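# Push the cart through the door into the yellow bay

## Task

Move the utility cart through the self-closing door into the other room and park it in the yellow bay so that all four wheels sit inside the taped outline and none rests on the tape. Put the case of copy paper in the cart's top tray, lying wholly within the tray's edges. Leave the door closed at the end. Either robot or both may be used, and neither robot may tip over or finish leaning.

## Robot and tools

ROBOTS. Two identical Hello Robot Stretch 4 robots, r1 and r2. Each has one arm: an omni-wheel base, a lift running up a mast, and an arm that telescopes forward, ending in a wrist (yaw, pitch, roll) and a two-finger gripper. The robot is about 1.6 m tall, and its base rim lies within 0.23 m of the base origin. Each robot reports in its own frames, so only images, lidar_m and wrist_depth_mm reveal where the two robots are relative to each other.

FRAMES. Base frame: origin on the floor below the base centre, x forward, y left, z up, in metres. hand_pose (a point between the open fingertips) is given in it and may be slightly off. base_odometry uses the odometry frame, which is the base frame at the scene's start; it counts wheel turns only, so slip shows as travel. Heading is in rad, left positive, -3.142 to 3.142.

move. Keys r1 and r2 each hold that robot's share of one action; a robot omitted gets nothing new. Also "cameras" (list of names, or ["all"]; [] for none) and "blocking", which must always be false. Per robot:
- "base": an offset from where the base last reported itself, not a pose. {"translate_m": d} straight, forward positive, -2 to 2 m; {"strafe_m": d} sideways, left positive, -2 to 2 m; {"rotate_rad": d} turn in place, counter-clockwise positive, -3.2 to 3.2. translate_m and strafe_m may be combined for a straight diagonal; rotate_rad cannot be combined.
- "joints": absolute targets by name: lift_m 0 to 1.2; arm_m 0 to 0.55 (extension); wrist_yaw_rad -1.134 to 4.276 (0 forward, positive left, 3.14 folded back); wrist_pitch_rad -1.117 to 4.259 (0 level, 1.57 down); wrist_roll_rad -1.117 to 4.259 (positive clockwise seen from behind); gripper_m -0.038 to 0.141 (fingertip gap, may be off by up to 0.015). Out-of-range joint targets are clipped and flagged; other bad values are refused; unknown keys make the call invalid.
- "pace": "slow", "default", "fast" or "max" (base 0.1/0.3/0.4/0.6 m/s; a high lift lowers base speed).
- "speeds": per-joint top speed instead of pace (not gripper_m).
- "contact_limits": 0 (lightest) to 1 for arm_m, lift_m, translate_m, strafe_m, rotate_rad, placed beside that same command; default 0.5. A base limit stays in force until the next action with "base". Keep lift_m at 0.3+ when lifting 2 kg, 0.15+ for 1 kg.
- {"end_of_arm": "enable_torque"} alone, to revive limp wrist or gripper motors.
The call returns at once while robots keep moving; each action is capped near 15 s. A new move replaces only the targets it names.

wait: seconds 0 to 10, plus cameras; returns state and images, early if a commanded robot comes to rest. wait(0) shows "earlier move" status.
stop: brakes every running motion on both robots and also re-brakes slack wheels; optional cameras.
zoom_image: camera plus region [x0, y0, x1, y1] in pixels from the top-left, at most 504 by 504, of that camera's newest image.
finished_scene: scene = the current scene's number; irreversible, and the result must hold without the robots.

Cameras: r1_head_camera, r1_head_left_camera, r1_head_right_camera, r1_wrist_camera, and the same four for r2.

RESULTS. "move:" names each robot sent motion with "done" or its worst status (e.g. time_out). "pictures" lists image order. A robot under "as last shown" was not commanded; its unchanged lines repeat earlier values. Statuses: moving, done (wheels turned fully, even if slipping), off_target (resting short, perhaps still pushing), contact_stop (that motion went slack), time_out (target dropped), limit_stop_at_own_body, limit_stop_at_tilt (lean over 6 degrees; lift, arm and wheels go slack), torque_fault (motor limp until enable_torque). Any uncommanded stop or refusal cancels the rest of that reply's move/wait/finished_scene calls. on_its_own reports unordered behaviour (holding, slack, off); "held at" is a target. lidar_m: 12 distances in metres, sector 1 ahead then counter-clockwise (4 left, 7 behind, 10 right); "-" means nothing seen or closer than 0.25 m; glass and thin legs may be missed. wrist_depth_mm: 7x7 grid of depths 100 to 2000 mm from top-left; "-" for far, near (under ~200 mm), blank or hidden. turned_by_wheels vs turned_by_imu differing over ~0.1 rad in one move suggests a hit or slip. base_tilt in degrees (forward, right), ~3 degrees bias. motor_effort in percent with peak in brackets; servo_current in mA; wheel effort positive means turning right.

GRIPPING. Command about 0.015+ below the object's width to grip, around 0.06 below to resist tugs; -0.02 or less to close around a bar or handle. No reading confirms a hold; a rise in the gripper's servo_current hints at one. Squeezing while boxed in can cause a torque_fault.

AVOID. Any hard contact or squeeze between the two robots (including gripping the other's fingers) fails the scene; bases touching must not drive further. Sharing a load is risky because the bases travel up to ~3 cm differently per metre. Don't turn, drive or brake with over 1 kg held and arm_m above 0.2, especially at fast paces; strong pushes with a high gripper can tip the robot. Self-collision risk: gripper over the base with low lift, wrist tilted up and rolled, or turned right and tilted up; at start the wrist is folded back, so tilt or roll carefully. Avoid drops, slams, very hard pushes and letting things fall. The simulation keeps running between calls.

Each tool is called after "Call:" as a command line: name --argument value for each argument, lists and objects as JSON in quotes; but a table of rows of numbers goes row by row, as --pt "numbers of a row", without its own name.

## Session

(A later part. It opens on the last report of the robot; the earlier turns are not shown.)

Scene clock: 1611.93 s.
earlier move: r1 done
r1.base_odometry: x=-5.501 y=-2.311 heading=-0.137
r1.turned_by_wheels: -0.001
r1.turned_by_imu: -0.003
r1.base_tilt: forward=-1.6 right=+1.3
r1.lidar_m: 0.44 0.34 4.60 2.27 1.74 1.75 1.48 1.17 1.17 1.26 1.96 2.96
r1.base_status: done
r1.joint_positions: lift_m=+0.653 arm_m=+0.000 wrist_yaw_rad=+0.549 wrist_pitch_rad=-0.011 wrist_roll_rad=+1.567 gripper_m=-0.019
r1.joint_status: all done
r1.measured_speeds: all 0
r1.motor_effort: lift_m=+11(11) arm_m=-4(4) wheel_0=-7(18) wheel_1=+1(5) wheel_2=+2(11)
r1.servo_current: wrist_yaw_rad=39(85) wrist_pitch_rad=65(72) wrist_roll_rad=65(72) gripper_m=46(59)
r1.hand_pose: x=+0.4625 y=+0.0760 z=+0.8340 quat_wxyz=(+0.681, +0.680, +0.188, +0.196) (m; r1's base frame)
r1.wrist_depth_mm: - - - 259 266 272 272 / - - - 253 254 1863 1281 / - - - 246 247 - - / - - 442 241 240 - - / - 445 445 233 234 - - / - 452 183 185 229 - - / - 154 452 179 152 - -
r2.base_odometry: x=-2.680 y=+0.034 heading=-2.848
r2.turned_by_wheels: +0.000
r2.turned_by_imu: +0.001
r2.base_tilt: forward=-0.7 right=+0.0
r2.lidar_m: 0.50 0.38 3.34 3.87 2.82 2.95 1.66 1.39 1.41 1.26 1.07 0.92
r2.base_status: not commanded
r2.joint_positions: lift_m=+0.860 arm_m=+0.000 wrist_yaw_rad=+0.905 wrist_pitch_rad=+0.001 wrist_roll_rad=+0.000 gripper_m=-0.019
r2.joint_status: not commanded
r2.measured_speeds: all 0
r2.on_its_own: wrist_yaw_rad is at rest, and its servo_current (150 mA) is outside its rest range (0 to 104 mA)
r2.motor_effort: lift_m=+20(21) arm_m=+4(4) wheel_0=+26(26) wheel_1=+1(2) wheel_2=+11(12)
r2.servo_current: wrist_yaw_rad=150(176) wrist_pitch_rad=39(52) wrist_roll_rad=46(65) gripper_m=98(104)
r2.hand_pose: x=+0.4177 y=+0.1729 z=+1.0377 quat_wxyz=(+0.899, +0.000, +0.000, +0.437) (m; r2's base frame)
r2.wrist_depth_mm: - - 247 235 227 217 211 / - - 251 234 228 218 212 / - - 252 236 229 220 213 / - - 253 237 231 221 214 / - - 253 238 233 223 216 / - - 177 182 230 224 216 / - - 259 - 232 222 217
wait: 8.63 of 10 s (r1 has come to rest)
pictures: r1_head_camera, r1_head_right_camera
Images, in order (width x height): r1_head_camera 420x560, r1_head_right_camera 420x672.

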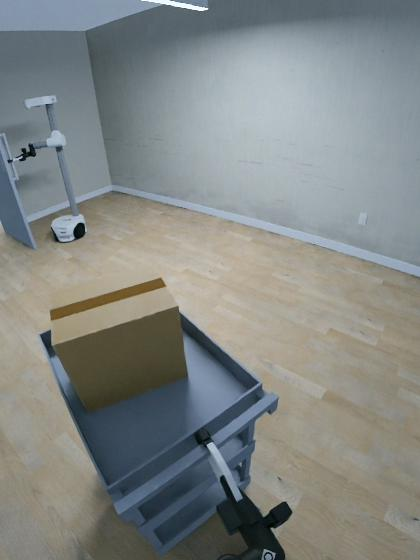

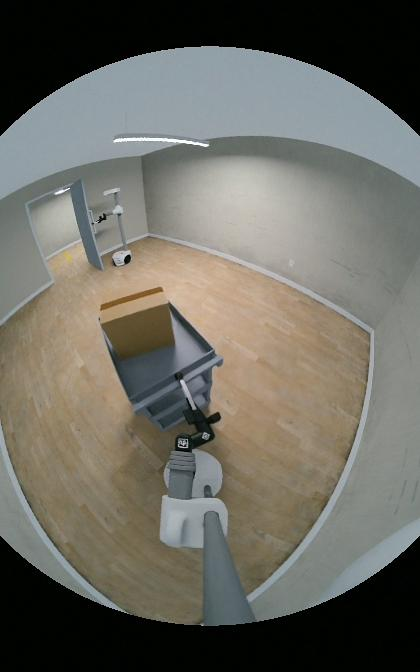

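Call:
move --blocking false --cameras '[]' --r1 '{"base":{"translate_m":-0.339,"strafe_m":0.608},"joints":{"wrist_yaw_rad":0.05},"pace":"slow","speeds":{"wrist_yaw_rad":0.075}}'

Call:
wait --seconds 10 --cameras '["r1_head_camera","r1_head_right_camera"]'

Scene clock: 1628.33 s.
move: r1 moving
r1.base_odometry: x=-5.505 y=-2.300 heading=-0.138
r1.turned_by_wheels: +0.000
r1.turned_by_imu: +0.000
r1.base_tilt: forward=-1.6 right=+1.3
r1.lidar_m: 0.43 0.32 4.61 2.24 1.75 1.73 1.49 1.19 1.17 1.27 1.95 2.97
r1.base_status: translate_m moving; strafe_m moving
r1.joint_positions: lift_m=+0.653 arm_m=+0.000 wrist_yaw_rad=+0.517 wrist_pitch_rad=-0.011 wrist_roll_rad=+1.567 gripper_m=-0.019
r1.joint_status: wrist_yaw_rad moving
r1.measured_speeds: translate_m=-0.024 strafe_m=+0.042 rotate_rad=-0.003 lift_m=+0.000 arm_m=+0.000 wrist_yaw_rad=-0.077 wrist_pitch_rad=+0.000 wrist_roll_rad=+0.000
r1.motor_effort: lift_m=+11(11) arm_m=-3(4) wheel_0=-10(12) wheel_1=+4(5) wheel_2=+4(6)
r1.servo_current: wrist_yaw_rad=52(65) wrist_pitch_rad=65(65) wrist_roll_rad=46(59) gripper_m=46(52)
r1.hand_pose: x=+0.4648 y=+0.0666 z=+0.8340 quat_wxyz=(+0.684, +0.683, +0.177, +0.185) (m; r1's base frame)
r1.wrist_depth_mm: - - - 262 271 272 283 / - - - 255 258 1863 1255 / - - - 247 250 - - / - - - 242 243 - - / - 449 449 235 235 - - / - 449 185 185 229 - - / - 154 449 179 151 - -
r2.base_odometry: x=-2.680 y=+0.034 heading=-2.848
r2.turned_by_wheels: +0.000
r2.turned_by_imu: +0.000
r2.base_tilt: forward=-0.7 right=+0.0
r2.lidar_m: 0.51 0.35 3.33 3.86 2.82 2.93 1.68 1.40 1.40 1.25 1.06 0.92
r2.base_status: not commanded
r2.joint_positions: lift_m=+0.860 arm_m=+0.000 wrist_yaw_rad=+0.905 wrist_pitch_rad=+0.001 wrist_roll_rad=+0.000 gripper_m=-0.019
r2.joint_status: not commanded
r2.measured_speeds: all 0
r2.motor_effort: lift_m=+20(21) arm_m=+4(4) wheel_0=+25(26) wheel_1=+2(2) wheel_2=+12(12)
r2.servo_current: wrist_yaw_rad=150(176) wrist_pitch_rad=39(46) wrist_roll_rad=33(59) gripper_m=98(104)
r2.hand_pose: x=+0.4177 y=+0.1729 z=+1.0377 quat_wxyz=(+0.899, +0.000, +0.000, +0.437) (m; r2's base frame)
r2.wrist_depth_mm: - - 249 235 226 217 211 / - - 251 234 228 219 212 / - - 251 237 229 220 213 / - - 253 238 231 220 214 / - - 253 238 233 223 216 / - - 177 181 230 223 216 / - - 259 - 233 223 217
pictures: none
No camera images: "cameras" was empty.

Scene clock: 1636.07 s.
earlier move: r1 done
r1.base_odometry: x=-5.753 y=-1.663 heading=-0.138
r1.turned_by_wheels: +0.000
r1.turned_by_imu: -0.002
r1.base_tilt: forward=-1.6 right=+1.3
r1.lidar_m: 0.40 0.44 3.03 1.44 1.11 1.09 1.23 1.45 1.45 1.59 2.39 0.41
r1.base_status: done
r1.joint_positions: lift_m=+0.653 arm_m=+0.000 wrist_yaw_rad=+0.051 wrist_pitch_rad=-0.011 wrist_roll_rad=+1.567 gripper_m=-0.019
r1.joint_status: all done
r1.measured_speeds: all 0
r1.motor_effort: lift_m=+11(11) arm_m=-4(4) wheel_0=-6(15) wheel_1=+2(6) wheel_2=+2(7)
r1.servo_current: wrist_yaw_rad=52(91) wrist_pitch_rad=65(72) wrist_roll_rad=39(72) gripper_m=52(59)
r1.hand_pose: x=+0.4633 y=-0.0727 z=+0.8340 quat_wxyz=(+0.708, +0.705, +0.014, +0.022) (m; r1's base frame)
r1.wrist_depth_mm: - - - 207 208 1921 - / - - - 213 212 768 - / - 424 421 218 217 - - / - 445 436 221 221 - - / - 473 466 228 226 - - / - - 185 187 229 - - / - 160 - 179 152 1661 -
r2.base_odometry: x=-2.680 y=+0.034 heading=-2.848
r2.turned_by_wheels: +0.000
r2.turned_by_imu: +0.001
r2.base_tilt: forward=-0.7 right=+0.0
r2.lidar_m: 0.51 0.38 3.35 3.08 2.93 2.95 1.65 1.42 1.40 1.26 1.07 0.93
r2.base_status: not commanded
r2.joint_positions: lift_m=+0.860 arm_m=+0.000 wrist_yaw_rad=+0.905 wrist_pitch_rad=+0.001 wrist_roll_rad=+0.000 gripper_m=-0.019
r2.joint_status: not commanded
r2.measured_speeds: all 0
r2.on_its_own: wrist_yaw_rad is at rest, and its servo_current (150 mA) is outside its rest range (0 to 104 mA)
r2.motor_effort: lift_m=+20(21) arm_m=+4(4) wheel_0=+25(26) wheel_1=+2(2) wheel_2=+12(12)
r2.servo_current: wrist_yaw_rad=150(176) wrist_pitch_rad=39(52) wrist_roll_rad=46(65) gripper_m=98(104)
r2.hand_pose: x=+0.4177 y=+0.1729 z=+1.0377 quat_wxyz=(+0.899, +0.000, +0.000, +0.437) (m; r2's base frame)
r2.wrist_depth_mm: - - 248 233 225 218 211 / - - 250 235 229 219 212 / - - 250 236 229 221 213 / - - 253 238 230 223 214 / - - 254 238 232 223 216 / - - 177 182 230 224 217 / - - 258 - 232 223 216
wait: 7.73 of 10 s (r1 has come to rest)
pictures: r1_head_camera, r1_head_right_camera
Images, in order (width x height): r1_head_camera 420x560, r1_head_right_camera 420x672.

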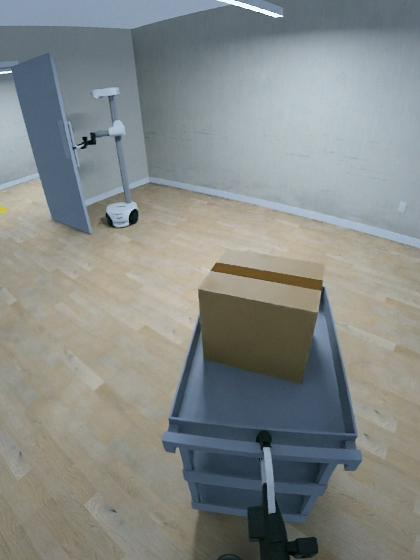

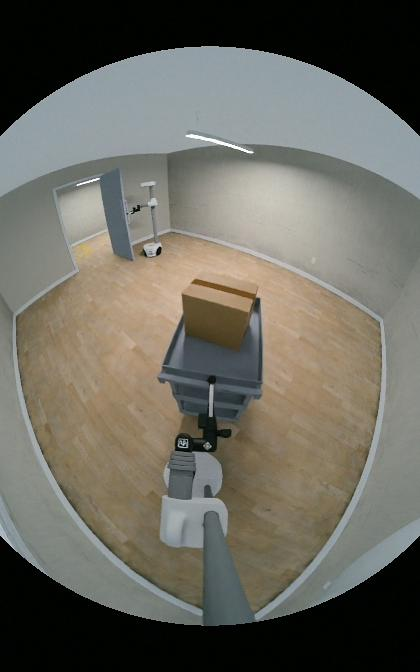

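Call:
move --blocking false --cameras '[]' --r1 '{"base":{"rotate_rad":-1.1},"joints":{"wrist_yaw_rad":1.15},"pace":"slow","speeds":{"wrist_yaw_rad":0.95}}'

Call:
wait --seconds 4 --cameras '["r1_head_camera","r1_head_right_camera"]'

Scene clock: 1652.30 s.
move: r1 moving
r1.base_odometry: x=-5.753 y=-1.663 heading=-0.264
r1.turned_by_wheels: -0.126
r1.turned_by_imu: -0.127
r1.base_tilt: forward=-1.6 right=+1.2
r1.lidar_m: 0.41 0.43 4.33 1.62 1.13 1.08 1.15 1.49 1.45 1.49 2.07 0.41
r1.base_status: rotate_rad moving
r1.joint_positions: lift_m=+0.653 arm_m=+0.000 wrist_yaw_rad=+0.400 wrist_pitch_rad=-0.011 wrist_roll_rad=+1.567 gripper_m=-0.019
r1.joint_status: wrist_yaw_rad moving
r1.measured_speeds: translate_m=+0.001 strafe_m=+0.002 rotate_rad=-0.482 lift_m=+0.000 arm_m=+0.000 wrist_yaw_rad=+1.071 wrist_pitch_rad=+0.000 wrist_roll_rad=+0.000
r1.motor_effort: lift_m=+11(11) arm_m=+4(4) wheel_0=+2(5) wheel_1=+3(6) wheel_2=+2(3)
r1.servo_current: wrist_yaw_rad=176(475) wrist_pitch_rad=59(72) wrist_roll_rad=46(59) gripper_m=46(52)
r1.hand_pose: x=+0.4705 y=+0.0318 z=+0.8340 quat_wxyz=(+0.694, +0.692, +0.136, +0.145) (m; r1's base frame)
r1.wrist_depth_mm: - - 124 175 176 - - / - 379 377 185 186 - - / - 418 415 197 196 - - / - 469 445 206 208 - - / - - 504 220 221 - - / - - 180 187 229 1863 - / - 154 - 183 151 1661 1366
r2.base_odometry: x=-2.680 y=+0.034 heading=-2.848
r2.turned_by_wheels: +0.000
r2.turned_by_imu: +0.000
r2.base_tilt: forward=-0.7 right=+0.0
r2.lidar_m: 0.51 0.36 3.34 3.12 2.88 2.92 1.66 1.41 1.41 1.25 1.08 0.91
r2.base_status: not commanded
r2.joint_positions: lift_m=+0.860 arm_m=+0.000 wrist_yaw_rad=+0.905 wrist_pitch_rad=+0.001 wrist_roll_rad=+0.000 gripper_m=-0.019
r2.joint_status: not commanded
r2.measured_speeds: all 0
r2.motor_effort: lift_m=+20(21) arm_m=+4(4) wheel_0=+26(26) wheel_1=+2(2) wheel_2=+11(12)
r2.servo_current: wrist_yaw_rad=156(163) wrist_pitch_rad=39(46) wrist_roll_rad=39(52) gripper_m=98(104)
r2.hand_pose: x=+0.4177 y=+0.1729 z=+1.0377 quat_wxyz=(+0.899, +0.000, +0.000, +0.437) (m; r2's base frame)
r2.wrist_depth_mm: - - 248 234 226 217 211 / - - 250 235 229 219 211 / - - 250 236 229 220 213 / - - 253 236 231 221 213 / - - 254 238 233 223 215 / - - 177 182 229 224 216 / - - 259 - 233 222 217
pictures: none
No camera images: "cameras" was empty.

Scene clock: 1654.20 s.
earlier move: r1 done
r1.base_odometry: x=-5.753 y=-1.662 heading=-1.237
r1.turned_by_wheels: -0.973
r1.turned_by_imu: -0.976
r1.base_tilt: forward=-1.6 right=+1.3
r1.lidar_m: 0.49 0.30 0.28 3.72 3.39 1.51 1.15 1.11 1.20 1.47 1.42 1.53
r1.base_status: done
r1.joint_positions: lift_m=+0.653 arm_m=+0.000 wrist_yaw_rad=+1.156 wrist_pitch_rad=-0.011 wrist_roll_rad=+1.567 gripper_m=-0.019
r1.joint_status: all done
r1.measured_speeds: all 0
r1.motor_effort: lift_m=+11(11) arm_m=+4(4) wheel_0=+5(13) wheel_1=+4(8) wheel_2=+1(11)
r1.servo_current: wrist_yaw_rad=65(475) wrist_pitch_rad=65(72) wrist_roll_rad=52(65) gripper_m=39(52)
r1.hand_pose: x=+0.3672 y=+0.2286 z=+0.8340 quat_wxyz=(+0.591, +0.593, +0.382, +0.390) (m; r1's base frame)
r1.wrist_depth_mm: - - - 227 226 1499 1182 / - - - 227 227 1808 - / - - - 228 229 - - / - 442 433 228 229 - - / - 455 449 229 229 - - / - 473 184 187 229 820 - / - 155 484 170 160 - -
r2.base_odometry: x=-2.680 y=+0.034 heading=-2.848
r2.turned_by_wheels: +0.000
r2.turned_by_imu: +0.000
r2.base_tilt: forward=-0.7 right=+0.0
r2.lidar_m: 0.51 0.37 3.34 3.20 3.02 2.92 1.65 1.40 1.41 1.27 1.08 0.90
r2.base_status: not commanded
r2.joint_positions: lift_m=+0.860 arm_m=+0.000 wrist_yaw_rad=+0.905 wrist_pitch_rad=+0.001 wrist_roll_rad=+0.000 gripper_m=-0.019
r2.joint_status: not commanded
r2.measured_speeds: all 0
r2.on_its_own: wrist_yaw_rad is at rest, and its servo_current (169 mA) is outside its rest range (0 to 104 mA)
r2.motor_effort: lift_m=+20(21) arm_m=+4(4) wheel_0=+25(26) wheel_1=+2(2) wheel_2=+11(12)
r2.servo_current: wrist_yaw_rad=169(169) wrist_pitch_rad=39(46) wrist_roll_rad=46(59) gripper_m=98(104)
r2.hand_pose: x=+0.4177 y=+0.1729 z=+1.0377 quat_wxyz=(+0.899, +0.000, +0.000, +0.437) (m; r2's base frame)
r2.wrist_depth_mm: - - 249 234 227 216 211 / - - 251 234 228 219 211 / - - 250 236 229 221 213 / - - 253 237 231 221 214 / - - 254 238 232 223 216 / - - 176 182 230 224 216 / - - 257 - 233 222 217
wait: 1.90 of 4 s (r1 has come to rest)
pictures: r1_head_camera, r1_head_right_camera
Images, in order (width x height): r1_head_camera 420x560, r1_head_right_camera 420x672.

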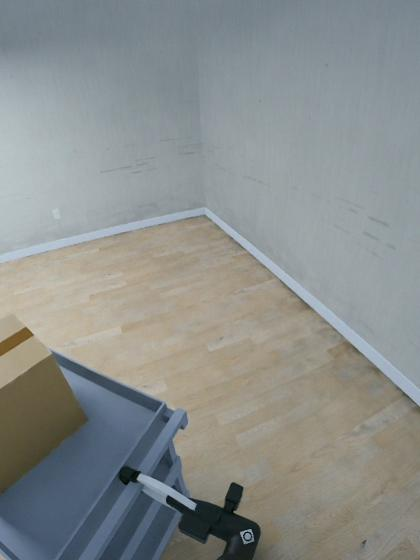

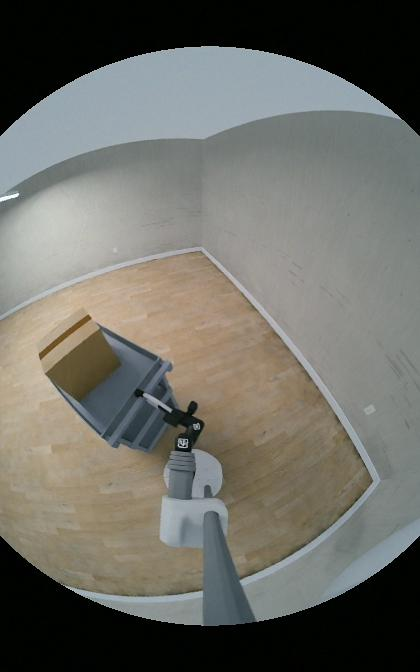

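Call:
move --blocking false --cameras '[]' --r1 '{"base":{"translate_m":-0.56,"strafe_m":1.083},"joints":{"wrist_yaw_rad":0.03},"pace":"slow","speeds":{"wrist_yaw_rad":0.095}}'

Call:
wait --seconds 10 --cameras '[]'

Call:
wait --seconds 5 --cameras '["r1_head_camera","r1_head_right_camera"]'

Scene clock: 1673.77 s.
move: r1 moving
r1.base_odometry: x=-5.744 y=-1.653 heading=-1.237
r1.turned_by_wheels: +0.000
r1.turned_by_imu: +0.000
r1.base_tilt: forward=-1.6 right=+1.3
r1.lidar_m: 0.49 0.32 0.28 3.72 3.42 1.51 1.12 1.09 1.20 1.49 1.44 1.57
r1.base_status: translate_m moving; strafe_m moving
r1.joint_positions: lift_m=+0.653 arm_m=+0.000 wrist_yaw_rad=+1.116 wrist_pitch_rad=-0.011 wrist_roll_rad=+1.567 gripper_m=-0.019
r1.joint_status: wrist_yaw_rad moving
r1.measured_speeds: translate_m=-0.023 strafe_m=+0.043 rotate_rad=-0.001 lift_m=+0.000 arm_m=+0.000 wrist_yaw_rad=-0.127 wrist_pitch_rad=+0.000 wrist_roll_rad=+0.000
r1.motor_effort: lift_m=+11(11) arm_m=+4(4) wheel_0=-7(10) wheel_1=+8(9) wheel_2=+0(4)
r1.servo_current: wrist_yaw_rad=85(111) wrist_pitch_rad=65(65) wrist_roll_rad=39(72) gripper_m=52(52)
r1.hand_pose: x=+0.3761 y=+0.2206 z=+0.8340 quat_wxyz=(+0.599, +0.601, +0.370, +0.378) (m; r1's base frame)
r1.wrist_depth_mm: - - - 235 233 245 1182 / - - - 233 232 1863 1255 / - - - 232 232 - - / - 436 433 230 229 - - / - 449 442 230 229 - - / - 466 181 187 229 - - / - 162 473 170 160 - -
r2.base_odometry: x=-2.680 y=+0.034 heading=-2.848
r2.turned_by_wheels: +0.000
r2.turned_by_imu: +0.000
r2.base_tilt: forward=-0.7 right=+0.0
r2.lidar_m: 0.52 0.36 3.33 3.21 3.02 2.97 1.68 1.42 1.42 1.27 1.03 0.92
r2.base_status: not commanded
r2.joint_positions: lift_m=+0.860 arm_m=+0.000 wrist_yaw_rad=+0.905 wrist_pitch_rad=+0.001 wrist_roll_rad=+0.000 gripper_m=-0.019
r2.joint_status: not commanded
r2.measured_speeds: all 0
r2.motor_effort: lift_m=+20(20) arm_m=+4(4) wheel_0=+25(26) wheel_1=+2(2) wheel_2=+12(12)
r2.servo_current: wrist_yaw_rad=156(169) wrist_pitch_rad=46(46) wrist_roll_rad=46(59) gripper_m=98(98)
r2.hand_pose: x=+0.4177 y=+0.1729 z=+1.0377 quat_wxyz=(+0.899, +0.000, +0.000, +0.437) (m; r2's base frame)
r2.wrist_depth_mm: - - 249 234 227 217 212 / - - 250 234 229 218 212 / - - 250 236 229 220 213 / - - 254 237 232 221 214 / - - 254 238 232 222 216 / - - 177 182 230 223 216 / - - 258 - 232 223 217
pictures: none
No camera images: "cameras" was empty.

Scene clock: 1683.77 s.
earlier move: r1 moving
r1.base_odometry: x=-5.064 y=-0.938 heading=-1.236
r1.turned_by_wheels: +0.001
r1.turned_by_imu: +0.001
r1.base_tilt: forward=-1.6 right=+1.2
r1.lidar_m: 0.39 0.41 2.96 2.93 3.30 1.46 1.11 1.08 1.13 1.74 2.42 0.44
r1.base_status: translate_m moving; strafe_m moving
r1.joint_positions: lift_m=+0.653 arm_m=+0.000 wrist_yaw_rad=+0.174 wrist_pitch_rad=-0.011 wrist_roll_rad=+1.567 gripper_m=-0.019
r1.joint_status: wrist_yaw_rad moving
r1.measured_speeds: translate_m=-0.047 strafe_m=+0.089 rotate_rad=-0.002 lift_m=+0.000 arm_m=+0.000 wrist_yaw_rad=-0.095 wrist_pitch_rad=+0.000 wrist_roll_rad=+0.000
r1.motor_effort: lift_m=+11(11) arm_m=-4(4) wheel_0=-4(16) wheel_1=+1(10) wheel_2=+12(12)
r1.servo_current: wrist_yaw_rad=91(111) wrist_pitch_rad=65(78) wrist_roll_rad=52(78) gripper_m=52(59)
r1.hand_pose: x=+0.4701 y=-0.0360 z=+0.8340 quat_wxyz=(+0.706, +0.703, +0.058, +0.066) (m; r1's base frame)
r1.wrist_depth_mm: - - - 222 221 1756 1308 / - - - 224 224 1921 - / - - 580 225 225 - - / - 439 436 229 228 - - / - 462 452 230 229 - - / - 488 184 187 230 - - / - 153 500 180 179 - -
r2.base_odometry: x=-2.680 y=+0.034 heading=-2.848
r2.turned_by_wheels: +0.000
r2.turned_by_imu: +0.001
r2.base_tilt: forward=-0.7 right=+0.0
r2.lidar_m: 0.51 0.36 3.34 2.74 2.71 2.93 1.67 1.43 1.41 1.27 1.06 0.91
r2.base_status: not commanded
r2.joint_positions: lift_m=+0.860 arm_m=+0.000 wrist_yaw_rad=+0.905 wrist_pitch_rad=+0.001 wrist_roll_rad=+0.000 gripper_m=-0.019
r2.joint_status: not commanded
r2.measured_speeds: all 0
r2.motor_effort: lift_m=+20(21) arm_m=+4(4) wheel_0=+25(26) wheel_1=+2(2) wheel_2=+11(12)
r2.servo_current: wrist_yaw_rad=156(176) wrist_pitch_rad=39(52) wrist_roll_rad=39(65) gripper_m=98(111)
r2.hand_pose: x=+0.4177 y=+0.1729 z=+1.0377 quat_wxyz=(+0.899, +0.000, +0.000, +0.437) (m; r2's base frame)
r2.wrist_depth_mm: - - 248 234 227 216 211 / - - 251 234 228 219 211 / - - 252 236 229 220 213 / - - 253 237 231 221 214 / - - 254 238 232 222 216 / - - 177 183 229 223 216 / - - 259 - 233 222 217
wait: 10.00 s; no rest
pictures: none
No camera images: "cameras" was empty.

Scene clock: 1686.73 s.
earlier move: r1 done
r1.base_odometry: x=-4.913 y=-0.779 heading=-1.237
r1.turned_by_wheels: +0.000
r1.turned_by_imu: +0.001
r1.base_tilt: forward=-1.6 right=+1.3
r1.lidar_m: 0.41 0.45 2.81 2.75 3.11 1.45 1.11 1.06 1.10 1.64 2.65 0.42
r1.base_status: done
r1.joint_positions: lift_m=+0.653 arm_m=+0.000 wrist_yaw_rad=+0.033 wrist_pitch_rad=-0.011 wrist_roll_rad=+1.567 gripper_m=-0.019
r1.joint_status: all done
r1.measured_speeds: all 0
r1.motor_effort: lift_m=+11(11) arm_m=-4(4) wheel_0=-5(16) wheel_1=+2(10) wheel_2=+5(12)
r1.servo_current: wrist_yaw_rad=26(137) wrist_pitch_rad=65(78) wrist_roll_rad=52(78) gripper_m=52(59)
r1.hand_pose: x=+0.4620 y=-0.0780 z=+0.8340 quat_wxyz=(+0.708, +0.706, +0.008, +0.015) (m; r1's base frame)
r1.wrist_depth_mm: - - - 203 203 1863 - / - - - 209 208 - - / - 424 421 216 215 - - / - 442 436 220 220 - - / - 480 466 225 226 - - / - - 183 187 230 - - / - 160 - 152 153 1499 -
r2.base_odometry: x=-2.680 y=+0.034 heading=-2.848
r2.turned_by_wheels: +0.000
r2.turned_by_imu: +0.000
r2.base_tilt: forward=-0.7 right=+0.0
r2.lidar_m: 0.48 0.36 3.34 2.71 2.71 2.90 1.66 1.40 1.38 1.27 1.08 0.95
r2.base_status: not commanded
r2.joint_positions: lift_m=+0.860 arm_m=+0.000 wrist_yaw_rad=+0.905 wrist_pitch_rad=+0.001 wrist_roll_rad=+0.000 gripper_m=-0.019
r2.joint_status: not commanded
r2.measured_speeds: all 0
r2.on_its_own: wrist_yaw_rad is at rest, and its servo_current (156 mA) is outside its rest range (0 to 104 mA)
r2.motor_effort: lift_m=+21(21) arm_m=+4(4) wheel_0=+25(26) wheel_1=+1(2) wheel_2=+11(12)
r2.servo_current: wrist_yaw_rad=156(176) wrist_pitch_rad=39(52) wrist_roll_rad=52(65) gripper_m=98(111)
r2.hand_pose: x=+0.4177 y=+0.1729 z=+1.0377 quat_wxyz=(+0.899, +0.000, +0.000, +0.437) (m; r2's base frame)
r2.wrist_depth_mm: - - 248 233 226 217 211 / - - 251 234 228 219 211 / - - 251 236 229 220 213 / - - 254 238 232 222 213 / - - 253 238 232 222 216 / - - 177 181 230 224 216 / - - 259 - 232 222 218
wait: 2.97 of 5 s (r1 has come to rest)
pictures: r1_head_camera, r1_head_right_camera
Images, in order (width x height): r1_head_camera 420x560, r1_head_right_camera 420x672.

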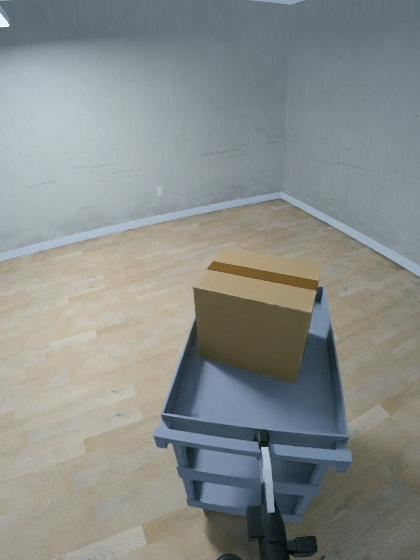

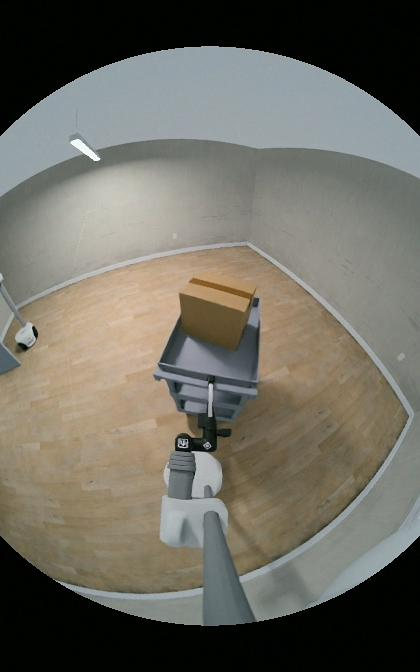

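Call:
move --blocking false --cameras '[]' --r1 '{"base":{"rotate_rad":-1.2},"joints":{"wrist_yaw_rad":1.2},"pace":"slow","speeds":{"wrist_yaw_rad":0.9}}'

Call:
wait --seconds 4 --cameras '["r1_head_right_camera"]'

Scene clock: 1697.27 s.
move: r1 moving
r1.base_odometry: x=-4.913 y=-0.779 heading=-1.364
r1.turned_by_wheels: -0.127
r1.turned_by_imu: -0.128
r1.base_tilt: forward=-1.6 right=+1.3
r1.lidar_m: 0.40 0.44 2.83 2.77 3.12 1.65 1.15 1.08 1.11 1.45 2.65 0.43
r1.base_status: rotate_rad moving
r1.joint_positions: lift_m=+0.653 arm_m=+0.000 wrist_yaw_rad=+0.357 wrist_pitch_rad=-0.011 wrist_roll_rad=+1.567 gripper_m=-0.019
r1.joint_status: wrist_yaw_rad moving
r1.measured_speeds: translate_m=+0.000 strafe_m=+0.000 rotate_rad=-0.489 lift_m=+0.000 arm_m=+0.000 wrist_yaw_rad=+0.966 wrist_pitch_rad=+0.000 wrist_roll_rad=+0.000
r1.motor_effort: lift_m=+11(11) arm_m=+2(4) wheel_0=+0(6) wheel_1=+5(6) wheel_2=-1(6)
r1.servo_current: wrist_yaw_rad=267(358) wrist_pitch_rad=65(72) wrist_roll_rad=46(59) gripper_m=46(52)
r1.hand_pose: x=+0.4716 y=+0.0187 z=+0.8340 quat_wxyz=(+0.697, +0.695, +0.121, +0.129) (m; r1's base frame)
r1.wrist_depth_mm: - - - 179 180 - - / - 404 394 190 189 - - / - 413 404 199 199 - - / - 459 442 208 210 - - / - 517 484 219 221 - - / - - 179 187 229 1921 - / - 162 - 179 152 1708 1366
r2.base_odometry: x=-2.680 y=+0.034 heading=-2.848
r2.turned_by_wheels: +0.000
r2.turned_by_imu: +0.000
r2.base_tilt: forward=-0.7 right=+0.0
r2.lidar_m: 0.50 0.37 3.32 2.69 2.72 2.93 1.67 1.41 1.40 1.27 1.07 0.94
r2.base_status: not commanded
r2.joint_positions: lift_m=+0.860 arm_m=+0.000 wrist_yaw_rad=+0.905 wrist_pitch_rad=+0.001 wrist_roll_rad=+0.000 gripper_m=-0.019
r2.joint_status: not commanded
r2.measured_speeds: all 0
r2.motor_effort: lift_m=+20(21) arm_m=+4(4) wheel_0=+26(26) wheel_1=+2(2) wheel_2=+11(12)
r2.servo_current: wrist_yaw_rad=163(176) wrist_pitch_rad=33(46) wrist_roll_rad=52(59) gripper_m=85(104)
r2.hand_pose: x=+0.4177 y=+0.1729 z=+1.0377 quat_wxyz=(+0.899, +0.000, +0.000, +0.437) (m; r2's base frame)
r2.wrist_depth_mm: - - 248 234 227 216 211 / - - 251 234 229 218 212 / - - 251 236 229 220 213 / - - 253 238 232 223 214 / - - 253 238 232 222 216 / - - 177 182 229 224 216 / - - 259 - 232 221 218
pictures: none
No camera images: "cameras" was empty.

Scene clock: 1699.23 s.
earlier move: r1 done
r1.base_odometry: x=-4.913 y=-0.779 heading=-2.436
r1.turned_by_wheels: -1.072
r1.turned_by_imu: -1.075
r1.base_tilt: forward=-1.6 right=+1.3
r1.lidar_m: 2.63 0.31 0.25 0.28 2.81 2.75 3.16 1.68 1.15 1.07 1.11 1.43
r1.base_status: done
r1.joint_positions: lift_m=+0.653 arm_m=+0.000 wrist_yaw_rad=+1.203 wrist_pitch_rad=-0.011 wrist_roll_rad=+1.567 gripper_m=-0.019
r1.joint_status: all done
r1.measured_speeds: all 0
r1.motor_effort: lift_m=+11(11) arm_m=+4(4) wheel_0=+3(14) wheel_1=+4(9) wheel_2=+1(14)
r1.servo_current: wrist_yaw_rad=59(358) wrist_pitch_rad=59(72) wrist_roll_rad=59(65) gripper_m=46(59)
r1.hand_pose: x=+0.3561 y=+0.2377 z=+0.8340 quat_wxyz=(+0.582, +0.584, +0.396, +0.404) (m; r1's base frame)
r1.wrist_depth_mm: - - - - 236 239 237 / - - - 234 234 1576 1118 / - - - 233 232 1808 - / - - 488 232 231 - - / - 442 436 230 229 - - / - 455 181 186 229 - - / - 162 462 171 160 - -
r2.base_odometry: x=-2.680 y=+0.034 heading=-2.848
r2.turned_by_wheels: +0.000
r2.turned_by_imu: +0.000
r2.base_tilt: forward=-0.7 right=+0.0
r2.lidar_m: 0.50 0.35 3.35 2.74 2.78 2.92 1.67 1.39 1.42 1.28 1.06 0.91
r2.base_status: not commanded
r2.joint_positions: lift_m=+0.860 arm_m=+0.000 wrist_yaw_rad=+0.905 wrist_pitch_rad=+0.001 wrist_roll_rad=+0.000 gripper_m=-0.019
r2.joint_status: not commanded
r2.measured_speeds: all 0
r2.on_its_own: wrist_yaw_rad is at rest, and its servo_current (163 mA) is outside its rest range (0 to 104 mA)
r2.motor_effort: lift_m=+20(21) arm_m=+4(4) wheel_0=+26(26) wheel_1=+2(2) wheel_2=+12(12)
r2.servo_current: wrist_yaw_rad=163(176) wrist_pitch_rad=46(46) wrist_roll_rad=52(59) gripper_m=98(104)
r2.hand_pose: x=+0.4177 y=+0.1729 z=+1.0377 quat_wxyz=(+0.899, +0.000, +0.000, +0.437) (m; r2's base frame)
r2.wrist_depth_mm: - - 248 233 226 217 210 / - - 250 234 228 219 212 / - - 251 236 229 220 213 / - - 254 238 230 221 214 / - - 253 238 231 223 215 / - - 177 182 229 224 216 / - - 257 - 232 222 217
wait: 1.97 of 4 s (r1 has come to rest)
pictures: r1_head_right_camera
Images, in order (width x height): r1_head_right_camera 420x672.

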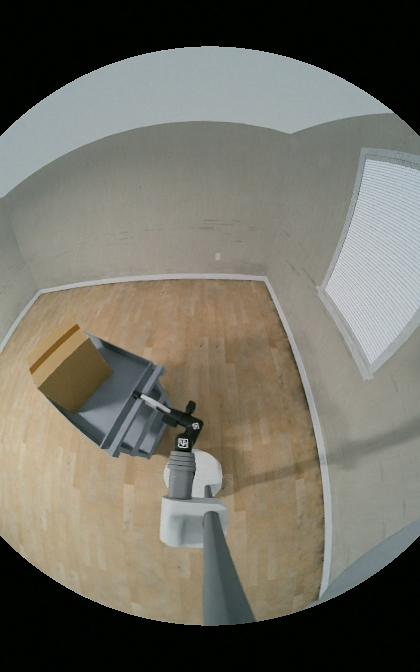

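Call:
wait --seconds 0 --cameras '["r1_head_left_camera","r2_head_left_camera","r2_head_right_camera","r2_head_camera"]'

Scene clock: 1709.87 s.
r1.base_odometry: x=-4.913 y=-0.779 heading=-2.436
r1.turned_by_wheels: +0.000
r1.turned_by_imu: +0.000
r1.base_tilt: forward=-1.6 right=+1.3
r1.lidar_m: 2.64 0.32 0.25 0.29 2.83 2.77 3.15 1.66 1.18 1.06 1.10 1.41
r1.base_status: done
r1.joint_positions: lift_m=+0.653 arm_m=+0.000 wrist_yaw_rad=+1.203 wrist_pitch_rad=-0.011 wrist_roll_rad=+1.567 gripper_m=-0.019
r1.joint_status: all done
r1.measured_speeds: all 0
r1.motor_effort: lift_m=+11(11) arm_m=+4(4) wheel_0=+4(14) wheel_1=+4(9) wheel_2=+1(14)
r1.servo_current: wrist_yaw_rad=65(358) wrist_pitch_rad=65(72) wrist_roll_rad=65(65) gripper_m=46(59)
r1.hand_pose: x=+0.3561 y=+0.2377 z=+0.8340 quat_wxyz=(+0.582, +0.584, +0.396, +0.404) (m; r1's base frame)
r1.wrist_depth_mm: - - - - 235 240 236 / - - - 234 234 1618 1182 / - - - 234 234 1863 - / - - 488 232 232 - - / - 445 433 230 230 - - / - 455 182 185 229 - - / - 162 462 170 160 - -
r2.base_odometry: x=-2.680 y=+0.034 heading=-2.848
r2.turned_by_wheels: +0.000
r2.turned_by_imu: +0.000
r2.base_tilt: forward=-0.7 right=+0.1
r2.lidar_m: 0.52 0.38 3.34 2.76 2.76 2.92 1.66 1.40 1.40 1.28 1.07 0.91
r2.base_status: not commanded
r2.joint_positions: lift_m=+0.860 arm_m=+0.000 wrist_yaw_rad=+0.905 wrist_pitch_rad=+0.001 wrist_roll_rad=+0.000 gripper_m=-0.019
r2.joint_status: not commanded
r2.measured_speeds: all 0
r2.on_its_own: wrist_yaw_rad is at rest, and its servo_current (163 mA) is outside its rest range (0 to 104 mA)
r2.motor_effort: lift_m=+20(21) arm_m=+4(4) wheel_0=+25(26) wheel_1=+2(2) wheel_2=+11(12)
r2.servo_current: wrist_yaw_rad=163(176) wrist_pitch_rad=39(46) wrist_roll_rad=52(59) gripper_m=98(104)
r2.hand_pose: x=+0.4177 y=+0.1729 z=+1.0377 quat_wxyz=(+0.899, +0.000, +0.000, +0.437) (m; r2's base frame)
r2.wrist_depth_mm: - - 248 234 227 218 211 / - - 251 235 229 219 212 / - - 251 236 229 220 213 / - - 252 238 231 222 215 / - - 254 237 232 222 216 / - - 177 182 229 222 216 / - - 258 - 232 222 218
pictures: r1_head_left_camera, r2_head_camera, r2_head_left_camera, r2_head_right_camera
Images, in order (width x height): r1_head_left_camera 420x672, r2_head_camera 420x560, r2_head_left_camera 420x672, r2_head_right_camera 420x672.

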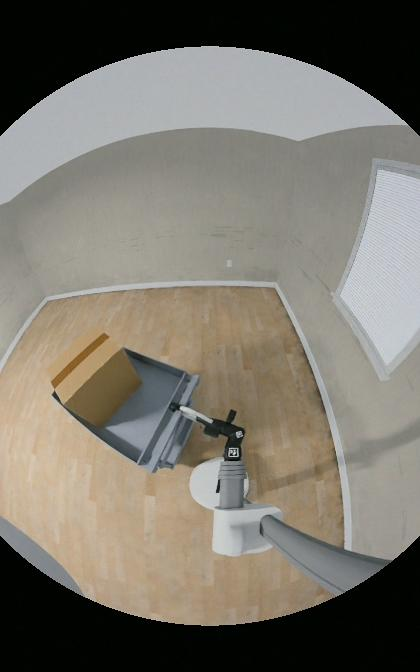

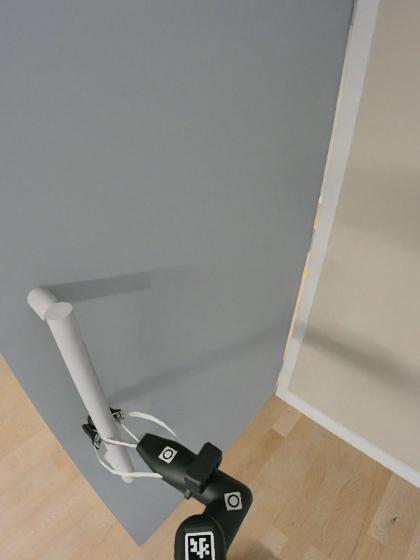

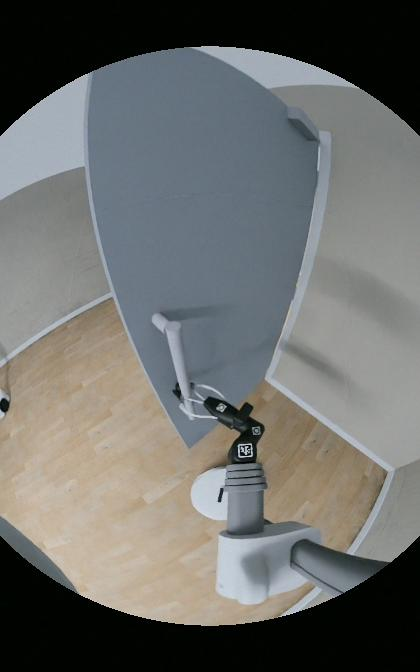

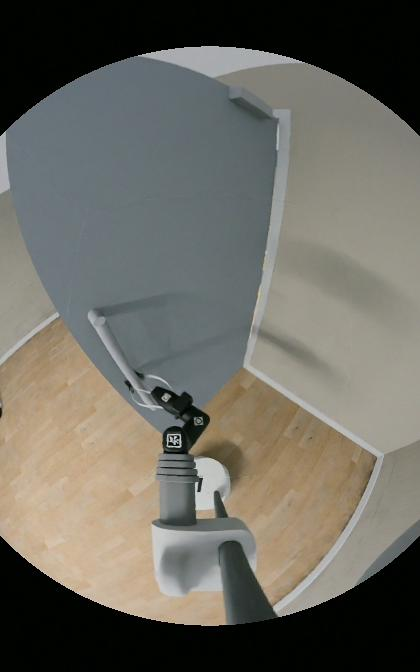

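Call:
move --blocking false --cameras '[]' --r1 '{"base":{"translate_m":-1.038,"strafe_m":0.695},"joints":{"wrist_yaw_rad":0.14},"pace":"default","speeds":{"wrist_yaw_rad":0.27}}'

Call:
wait --seconds 8 --cameras '["r1_head_camera","r1_head_right_camera","r2_head_left_camera"]'

Scene clock: 1743.87 s.
move: r1 moving
r1.base_odometry: x=-4.878 y=-0.775 heading=-2.436
r1.turned_by_wheels: +0.000
r1.turned_by_imu: +0.000
r1.base_tilt: forward=-1.6 right=+1.2
r1.lidar_m: 0.50 0.29 0.27 3.59 2.77 2.71 3.13 1.73 1.16 1.09 1.12 1.48
r1.base_status: translate_m moving; strafe_m moving
r1.joint_positions: lift_m=+0.653 arm_m=+0.000 wrist_yaw_rad=+1.088 wrist_pitch_rad=-0.011 wrist_roll_rad=+1.567 gripper_m=-0.019
r1.joint_status: wrist_yaw_rad moving
r1.measured_speeds: translate_m=-0.112 strafe_m=+0.077 rotate_rad=-0.003 lift_m=+0.000 arm_m=+0.001 wrist_yaw_rad=-0.338 wrist_pitch_rad=+0.000 wrist_roll_rad=+0.000
r1.motor_effort: lift_m=+11(11) arm_m=+3(4) wheel_0=-7(8) wheel_1=+2(6) wheel_2=+9(9)
r1.servo_current: wrist_yaw_rad=72(104) wrist_pitch_rad=65(72) wrist_roll_rad=65(65) gripper_m=52(52)
r1.hand_pose: x=+0.3822 y=+0.2148 z=+0.8340 quat_wxyz=(+0.604, +0.606, +0.362, +0.370) (m; r1's base frame)
r1.wrist_depth_mm: - - - - - 1756 1255 / - - - 249 251 267 270 / - - - 244 244 1921 - / - - - 240 239 - - / - 442 439 235 234 - - / - 442 185 187 231 - - / - 154 449 154 160 - -
r2.base_odometry: x=-2.680 y=+0.034 heading=-2.848
r2.turned_by_wheels: +0.000
r2.turned_by_imu: +0.000
r2.base_tilt: forward=-0.7 right=+0.0
r2.lidar_m: 0.50 0.38 3.33 2.75 2.80 2.95 1.66 1.41 1.39 1.27 1.08 0.91
r2.base_status: not commanded
r2.joint_positions: lift_m=+0.860 arm_m=+0.000 wrist_yaw_rad=+0.905 wrist_pitch_rad=+0.001 wrist_roll_rad=+0.000 gripper_m=-0.019
r2.joint_status: not commanded
r2.measured_speeds: all 0
r2.motor_effort: lift_m=+20(21) arm_m=+4(4) wheel_0=+25(26) wheel_1=+2(2) wheel_2=+11(11)
r2.servo_current: wrist_yaw_rad=156(169) wrist_pitch_rad=39(46) wrist_roll_rad=46(52) gripper_m=104(104)
r2.hand_pose: x=+0.4177 y=+0.1729 z=+1.0377 quat_wxyz=(+0.899, +0.000, +0.000, +0.437) (m; r2's base frame)
r2.wrist_depth_mm: - - 247 233 226 216 211 / - - 250 234 229 218 212 / - - 250 236 229 220 213 / - - 253 239 232 223 215 / - - 254 238 232 222 215 / - - 177 182 229 224 216 / - - 259 - 232 222 217
pictures: none
No camera images: "cameras" was empty.

Scene clock: 1748.90 s.
earlier move: r1 done
r1.base_odometry: x=-3.672 y=-0.635 heading=-2.436
r1.turned_by_wheels: -0.001
r1.turned_by_imu: -0.002
r1.base_tilt: forward=-1.6 right=+1.3
r1.lidar_m: 0.44 3.72 3.05 2.88 1.58 1.52 2.14 2.23 1.98 1.83 1.88 0.33
r1.base_status: done
r1.joint_positions: lift_m=+0.653 arm_m=+0.000 wrist_yaw_rad=+0.137 wrist_pitch_rad=-0.011 wrist_roll_rad=+1.567 gripper_m=-0.019
r1.joint_status: all done
r1.measured_speeds: all 0
r1.motor_effort: lift_m=+11(11) arm_m=+4(4) wheel_0=-2(22) wheel_1=+3(6) wheel_2=-4(13)
r1.servo_current: wrist_yaw_rad=46(111) wrist_pitch_rad=65(72) wrist_roll_rad=59(65) gripper_m=46(59)
r1.hand_pose: x=+0.4685 y=-0.0471 z=+0.8340 quat_wxyz=(+0.707, +0.704, +0.045, +0.053) (m; r1's base frame)
r1.wrist_depth_mm: - - - - 108 108 - / - - - - 123 123 - / - - - - 143 147 - / - - - 170 170 1661 - / - - - - 209 1808 - / - - 171 184 242 1983 1366 / - 150 - 145 155 407 1160
r2.base_odometry: x=-2.680 y=+0.034 heading=-2.848
r2.turned_by_wheels: +0.000
r2.turned_by_imu: +0.001
r2.base_tilt: forward=-0.7 right=+0.0
r2.lidar_m: 0.52 0.37 1.82 1.64 4.71 2.96 1.65 1.39 1.42 1.24 1.07 0.91
r2.base_status: not commanded
r2.joint_positions: lift_m=+0.860 arm_m=+0.000 wrist_yaw_rad=+0.905 wrist_pitch_rad=+0.001 wrist_roll_rad=+0.000 gripper_m=-0.019
r2.joint_status: not commanded
r2.measured_speeds: all 0
r2.on_its_own: wrist_yaw_rad is at rest, and its servo_current (163 mA) is outside its rest range (0 to 104 mA)
r2.motor_effort: lift_m=+20(21) arm_m=+4(4) wheel_0=+26(26) wheel_1=+2(2) wheel_2=+11(12)
r2.servo_current: wrist_yaw_rad=163(176) wrist_pitch_rad=39(52) wrist_roll_rad=46(59) gripper_m=91(104)
r2.hand_pose: x=+0.4177 y=+0.1729 z=+1.0377 quat_wxyz=(+0.899, +0.000, +0.000, +0.437) (m; r2's base frame)
r2.wrist_depth_mm: - - 247 234 227 217 211 / - - 251 235 229 219 211 / - - 250 236 230 220 213 / - - 253 238 231 221 214 / - - 253 238 232 222 216 / - - 177 182 230 224 216 / - 154 259 - 232 222 217
wait: 5.03 of 8 s (r1 has come to rest)
pictures: r1_head_camera, r1_head_right_camera, r2_head_left_camera
Images, in order (width x height): r1_head_camera 420x560, r1_head_right_camera 420x672, r2_head_left_camera 420x672.

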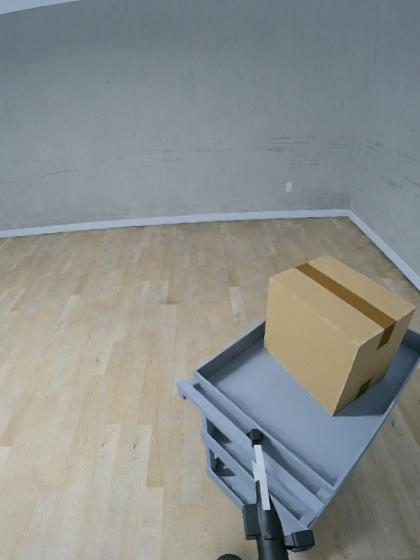

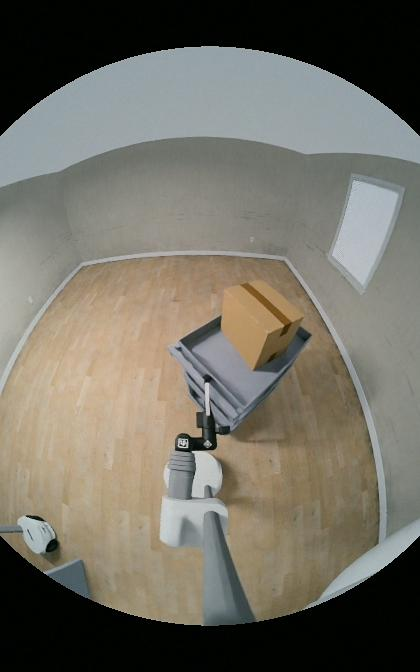

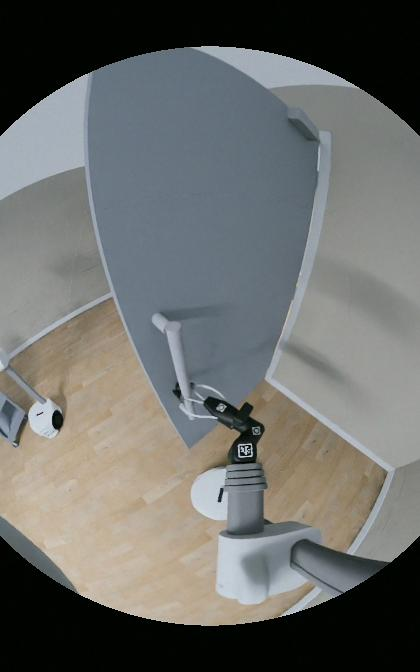

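Call:
move --blocking false --cameras '[]' --r1 '{"base":{"translate_m":-1.043,"strafe_m":0.535},"joints":{"wrist_yaw_rad":-0.36},"pace":"slow","speeds":{"wrist_yaw_rad":0.06}}'

Call:
wait --seconds 5 --cameras '["r1_head_right_camera"]'

Call:
wait --seconds 9 --cameras '["r1_head_camera","r1_head_right_camera","r2_head_left_camera"]'

Scene clock: 1776.87 s.
move: r1 moving
r1.base_odometry: x=-3.659 y=-0.632 heading=-2.437
r1.turned_by_wheels: -0.001
r1.turned_by_imu: -0.001
r1.base_tilt: forward=-1.6 right=+1.3
r1.lidar_m: 0.45 3.74 3.03 2.87 1.57 1.51 2.12 2.18 1.96 1.84 1.88 0.34
r1.base_status: translate_m moving; strafe_m moving
r1.joint_positions: lift_m=+0.653 arm_m=+0.000 wrist_yaw_rad=+0.114 wrist_pitch_rad=-0.011 wrist_roll_rad=+1.567 gripper_m=-0.019
r1.joint_status: wrist_yaw_rad moving
r1.measured_speeds: translate_m=-0.048 strafe_m=+0.025 rotate_rad=-0.001 lift_m=+0.000 arm_m=+0.000 wrist_yaw_rad=-0.058 wrist_pitch_rad=+0.000 wrist_roll_rad=+0.000
r1.motor_effort: lift_m=+11(11) arm_m=-4(4) wheel_0=-12(12) wheel_1=-5(5) wheel_2=+9(9)
r1.servo_current: wrist_yaw_rad=46(59) wrist_pitch_rad=65(72) wrist_roll_rad=39(52) gripper_m=46(52)
r1.hand_pose: x=+0.4674 y=-0.0542 z=+0.8340 quat_wxyz=(+0.707, +0.705, +0.036, +0.044) (m; r1's base frame)
r1.wrist_depth_mm: 355 - - - 116 115 - / - - - - 131 131 - / - - - - 151 - - / - - - - 177 1756 - / - - 107 200 216 1921 - / - - 176 185 247 1983 1366 / - 154 - - 156 407 407
r2.base_odometry: x=-2.680 y=+0.034 heading=-2.848
r2.turned_by_wheels: +0.000
r2.turned_by_imu: +0.000
r2.base_tilt: forward=-0.7 right=+0.0
r2.lidar_m: 0.49 0.39 1.73 1.58 4.74 2.90 1.66 1.39 1.41 1.26 1.07 0.92
r2.base_status: not commanded
r2.joint_positions: lift_m=+0.860 arm_m=+0.000 wrist_yaw_rad=+0.905 wrist_pitch_rad=+0.001 wrist_roll_rad=+0.000 gripper_m=-0.019
r2.joint_status: not commanded
r2.measured_speeds: all 0
r2.motor_effort: lift_m=+20(21) arm_m=+4(4) wheel_0=+25(26) wheel_1=+1(2) wheel_2=+11(12)
r2.servo_current: wrist_yaw_rad=156(163) wrist_pitch_rad=39(52) wrist_roll_rad=52(52) gripper_m=98(98)
r2.hand_pose: x=+0.4177 y=+0.1729 z=+1.0377 quat_wxyz=(+0.899, +0.000, +0.000, +0.437) (m; r2's base frame)
r2.wrist_depth_mm: - - 248 234 227 217 211 / - - 251 234 229 218 211 / - - 251 236 229 220 213 / - - 252 237 232 221 214 / - - 254 237 232 222 216 / - - 177 181 229 223 216 / - 155 257 - 232 221 217
pictures: none
No camera images: "cameras" was empty.

Scene clock: 1781.87 s.
earlier move: r1 moving
r1.base_odometry: x=-3.180 y=-0.519 heading=-2.437
r1.turned_by_wheels: +0.000
r1.turned_by_imu: -0.001
r1.base_tilt: forward=-1.6 right=+1.3
r1.lidar_m: 0.47 3.99 2.78 2.62 1.14 1.02 1.71 1.76 2.26 2.09 0.33 0.32
r1.base_status: translate_m moving; strafe_m moving
r1.joint_positions: lift_m=+0.653 arm_m=+0.000 wrist_yaw_rad=-0.188 wrist_pitch_rad=-0.011 wrist_roll_rad=+1.567 gripper_m=-0.019
r1.joint_status: wrist_yaw_rad moving
r1.measured_speeds: translate_m=-0.090 strafe_m=+0.045 rotate_rad=-0.001 lift_m=+0.000 arm_m=+0.000 wrist_yaw_rad=-0.056 wrist_pitch_rad=+0.000 wrist_roll_rad=+0.000
r1.motor_effort: lift_m=+11(11) arm_m=-4(4) wheel_0=-9(13) wheel_1=-2(8) wheel_2=+3(10)
r1.servo_current: wrist_yaw_rad=65(85) wrist_pitch_rad=59(72) wrist_roll_rad=46(65) gripper_m=52(52)
r1.hand_pose: x=+0.4380 y=-0.1397 z=+0.8340 quat_wxyz=(+0.706, +0.702, -0.070, -0.063) (m; r1's base frame)
r1.wrist_depth_mm: 355 - - 122 121 - - / - 407 - 132 134 133 - / - - - 151 154 - - / - - - 187 181 1756 - / - - 112 211 218 1863 - / - - 177 187 250 1921 1397 / - 154 - 125 156 402 413
r2.base_odometry: x=-2.680 y=+0.034 heading=-2.848
r2.turned_by_wheels: +0.000
r2.turned_by_imu: +0.001
r2.base_tilt: forward=-0.7 right=+0.0
r2.lidar_m: 0.50 0.37 1.14 1.20 4.72 2.96 1.66 1.41 1.39 1.27 1.08 0.93
r2.base_status: not commanded
r2.joint_positions: lift_m=+0.860 arm_m=+0.000 wrist_yaw_rad=+0.905 wrist_pitch_rad=+0.001 wrist_roll_rad=+0.000 gripper_m=-0.019
r2.joint_status: not commanded
r2.measured_speeds: all 0
r2.motor_effort: lift_m=+20(21) arm_m=+4(4) wheel_0=+25(26) wheel_1=+2(2) wheel_2=+11(12)
r2.servo_current: wrist_yaw_rad=156(176) wrist_pitch_rad=46(52) wrist_roll_rad=52(59) gripper_m=98(104)
r2.hand_pose: x=+0.4177 y=+0.1729 z=+1.0377 quat_wxyz=(+0.899, +0.000, +0.000, +0.437) (m; r2's base frame)
r2.wrist_depth_mm: - - 248 233 226 217 211 / - - 251 234 229 218 211 / - - 251 235 229 220 213 / - 1808 254 237 231 221 215 / 1661 1229 253 238 232 222 216 / - 1229 177 182 229 224 216 / - 154 257 - 233 222 218
wait: 5.00 s; no rest
pictures: r1_head_right_camera
Images, in order (width x height): r1_head_right_camera 420x672.

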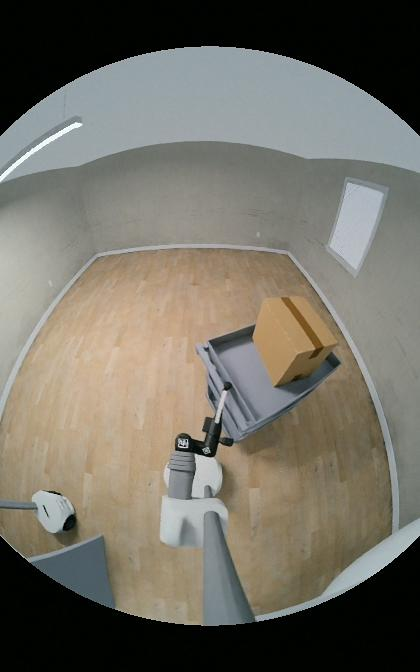

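Scene clock: 1789.27 s.
earlier move: r1 done
r1.base_odometry: x=-2.531 y=-0.367 heading=-2.438
r1.turned_by_wheels: -0.001
r1.turned_by_imu: -0.008
r1.base_tilt: forward=-1.6 right=+1.3
r1.lidar_m: 0.61 3.50 2.42 0.68 0.42 0.55 4.19 1.29 1.55 2.43 0.29 0.31
r1.base_status: done
r1.joint_positions: lift_m=+0.653 arm_m=+0.000 wrist_yaw_rad=-0.373 wrist_pitch_rad=-0.011 wrist_roll_rad=+1.567 gripper_m=-0.019
r1.joint_status: all done
r1.measured_speeds: all 0
r1.motor_effort: lift_m=+11(11) arm_m=+1(4) wheel_0=-13(20) wheel_1=-5(8) wheel_2=-4(10)
r1.servo_current: wrist_yaw_rad=78(98) wrist_pitch_rad=59(72) wrist_roll_rad=59(65) gripper_m=46(59)
r1.hand_pose: x=+0.4076 y=-0.1865 z=+0.8341 quat_wxyz=(+0.697, +0.693, -0.135, -0.127) (m; r1's base frame)
r1.wrist_depth_mm: - - - - - - - / - - - - 121 121 - / - - - - 145 150 - / - - - 179 178 1661 - / - - - - 232 1921 1366 / - - 175 185 286 1576 424 / - 141 - 180 164 1537 1281
r2.base_odometry: x=-2.680 y=+0.034 heading=-2.848
r2.turned_by_wheels: +0.000
r2.turned_by_imu: +0.001
r2.base_tilt: forward=-0.7 right=+0.0
r2.lidar_m: 0.50 0.38 0.67 1.26 4.71 2.92 1.65 1.41 1.42 1.27 1.08 0.92
r2.base_status: not commanded
r2.joint_positions: lift_m=+0.860 arm_m=+0.000 wrist_yaw_rad=+0.905 wrist_pitch_rad=+0.001 wrist_roll_rad=+0.000 gripper_m=-0.019
r2.joint_status: not commanded
r2.measured_speeds: all 0
r2.on_its_own: wrist_yaw_rad is at rest, and its servo_current (163 mA) is outside its rest range (0 to 104 mA)
r2.motor_effort: lift_m=+20(21) arm_m=+4(4) wheel_0=+25(26) wheel_1=+2(2) wheel_2=+11(12)
r2.servo_current: wrist_yaw_rad=163(176) wrist_pitch_rad=39(52) wrist_roll_rad=39(65) gripper_m=85(104)
r2.hand_pose: x=+0.4177 y=+0.1729 z=+1.0377 quat_wxyz=(+0.899, +0.000, +0.000, +0.437) (m; r2's base frame)
r2.wrist_depth_mm: - - 249 233 227 217 211 / - - 250 234 229 219 211 / - - 250 236 229 220 213 / - - 254 238 230 221 215 / - - 252 237 232 221 216 / - 1098 177 181 229 224 216 / - 136 258 - 232 223 218
wait: 7.40 of 9 s (r1 has come to rest)
pictures: r1_head_camera, r1_head_right_camera, r2_head_left_camera
Images, in order (width x height): r1_head_camera 420x560, r1_head_right_camera 420x672, r2_head_left_camera 420x672.

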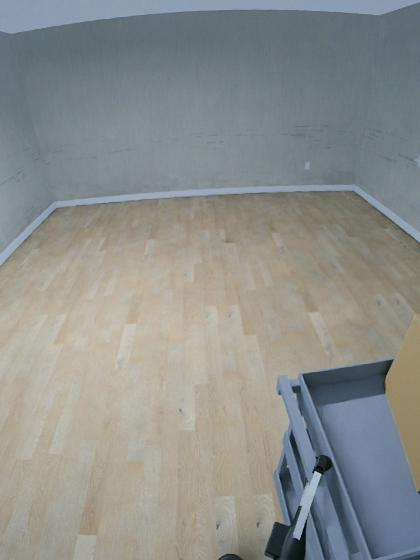

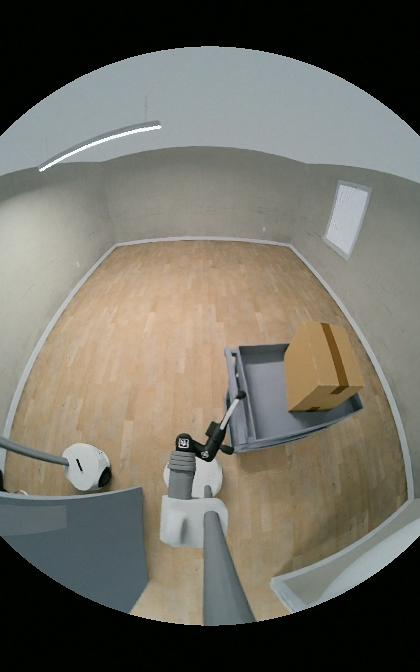

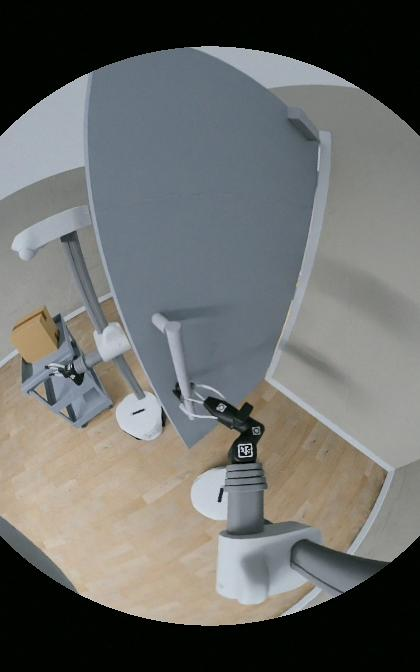

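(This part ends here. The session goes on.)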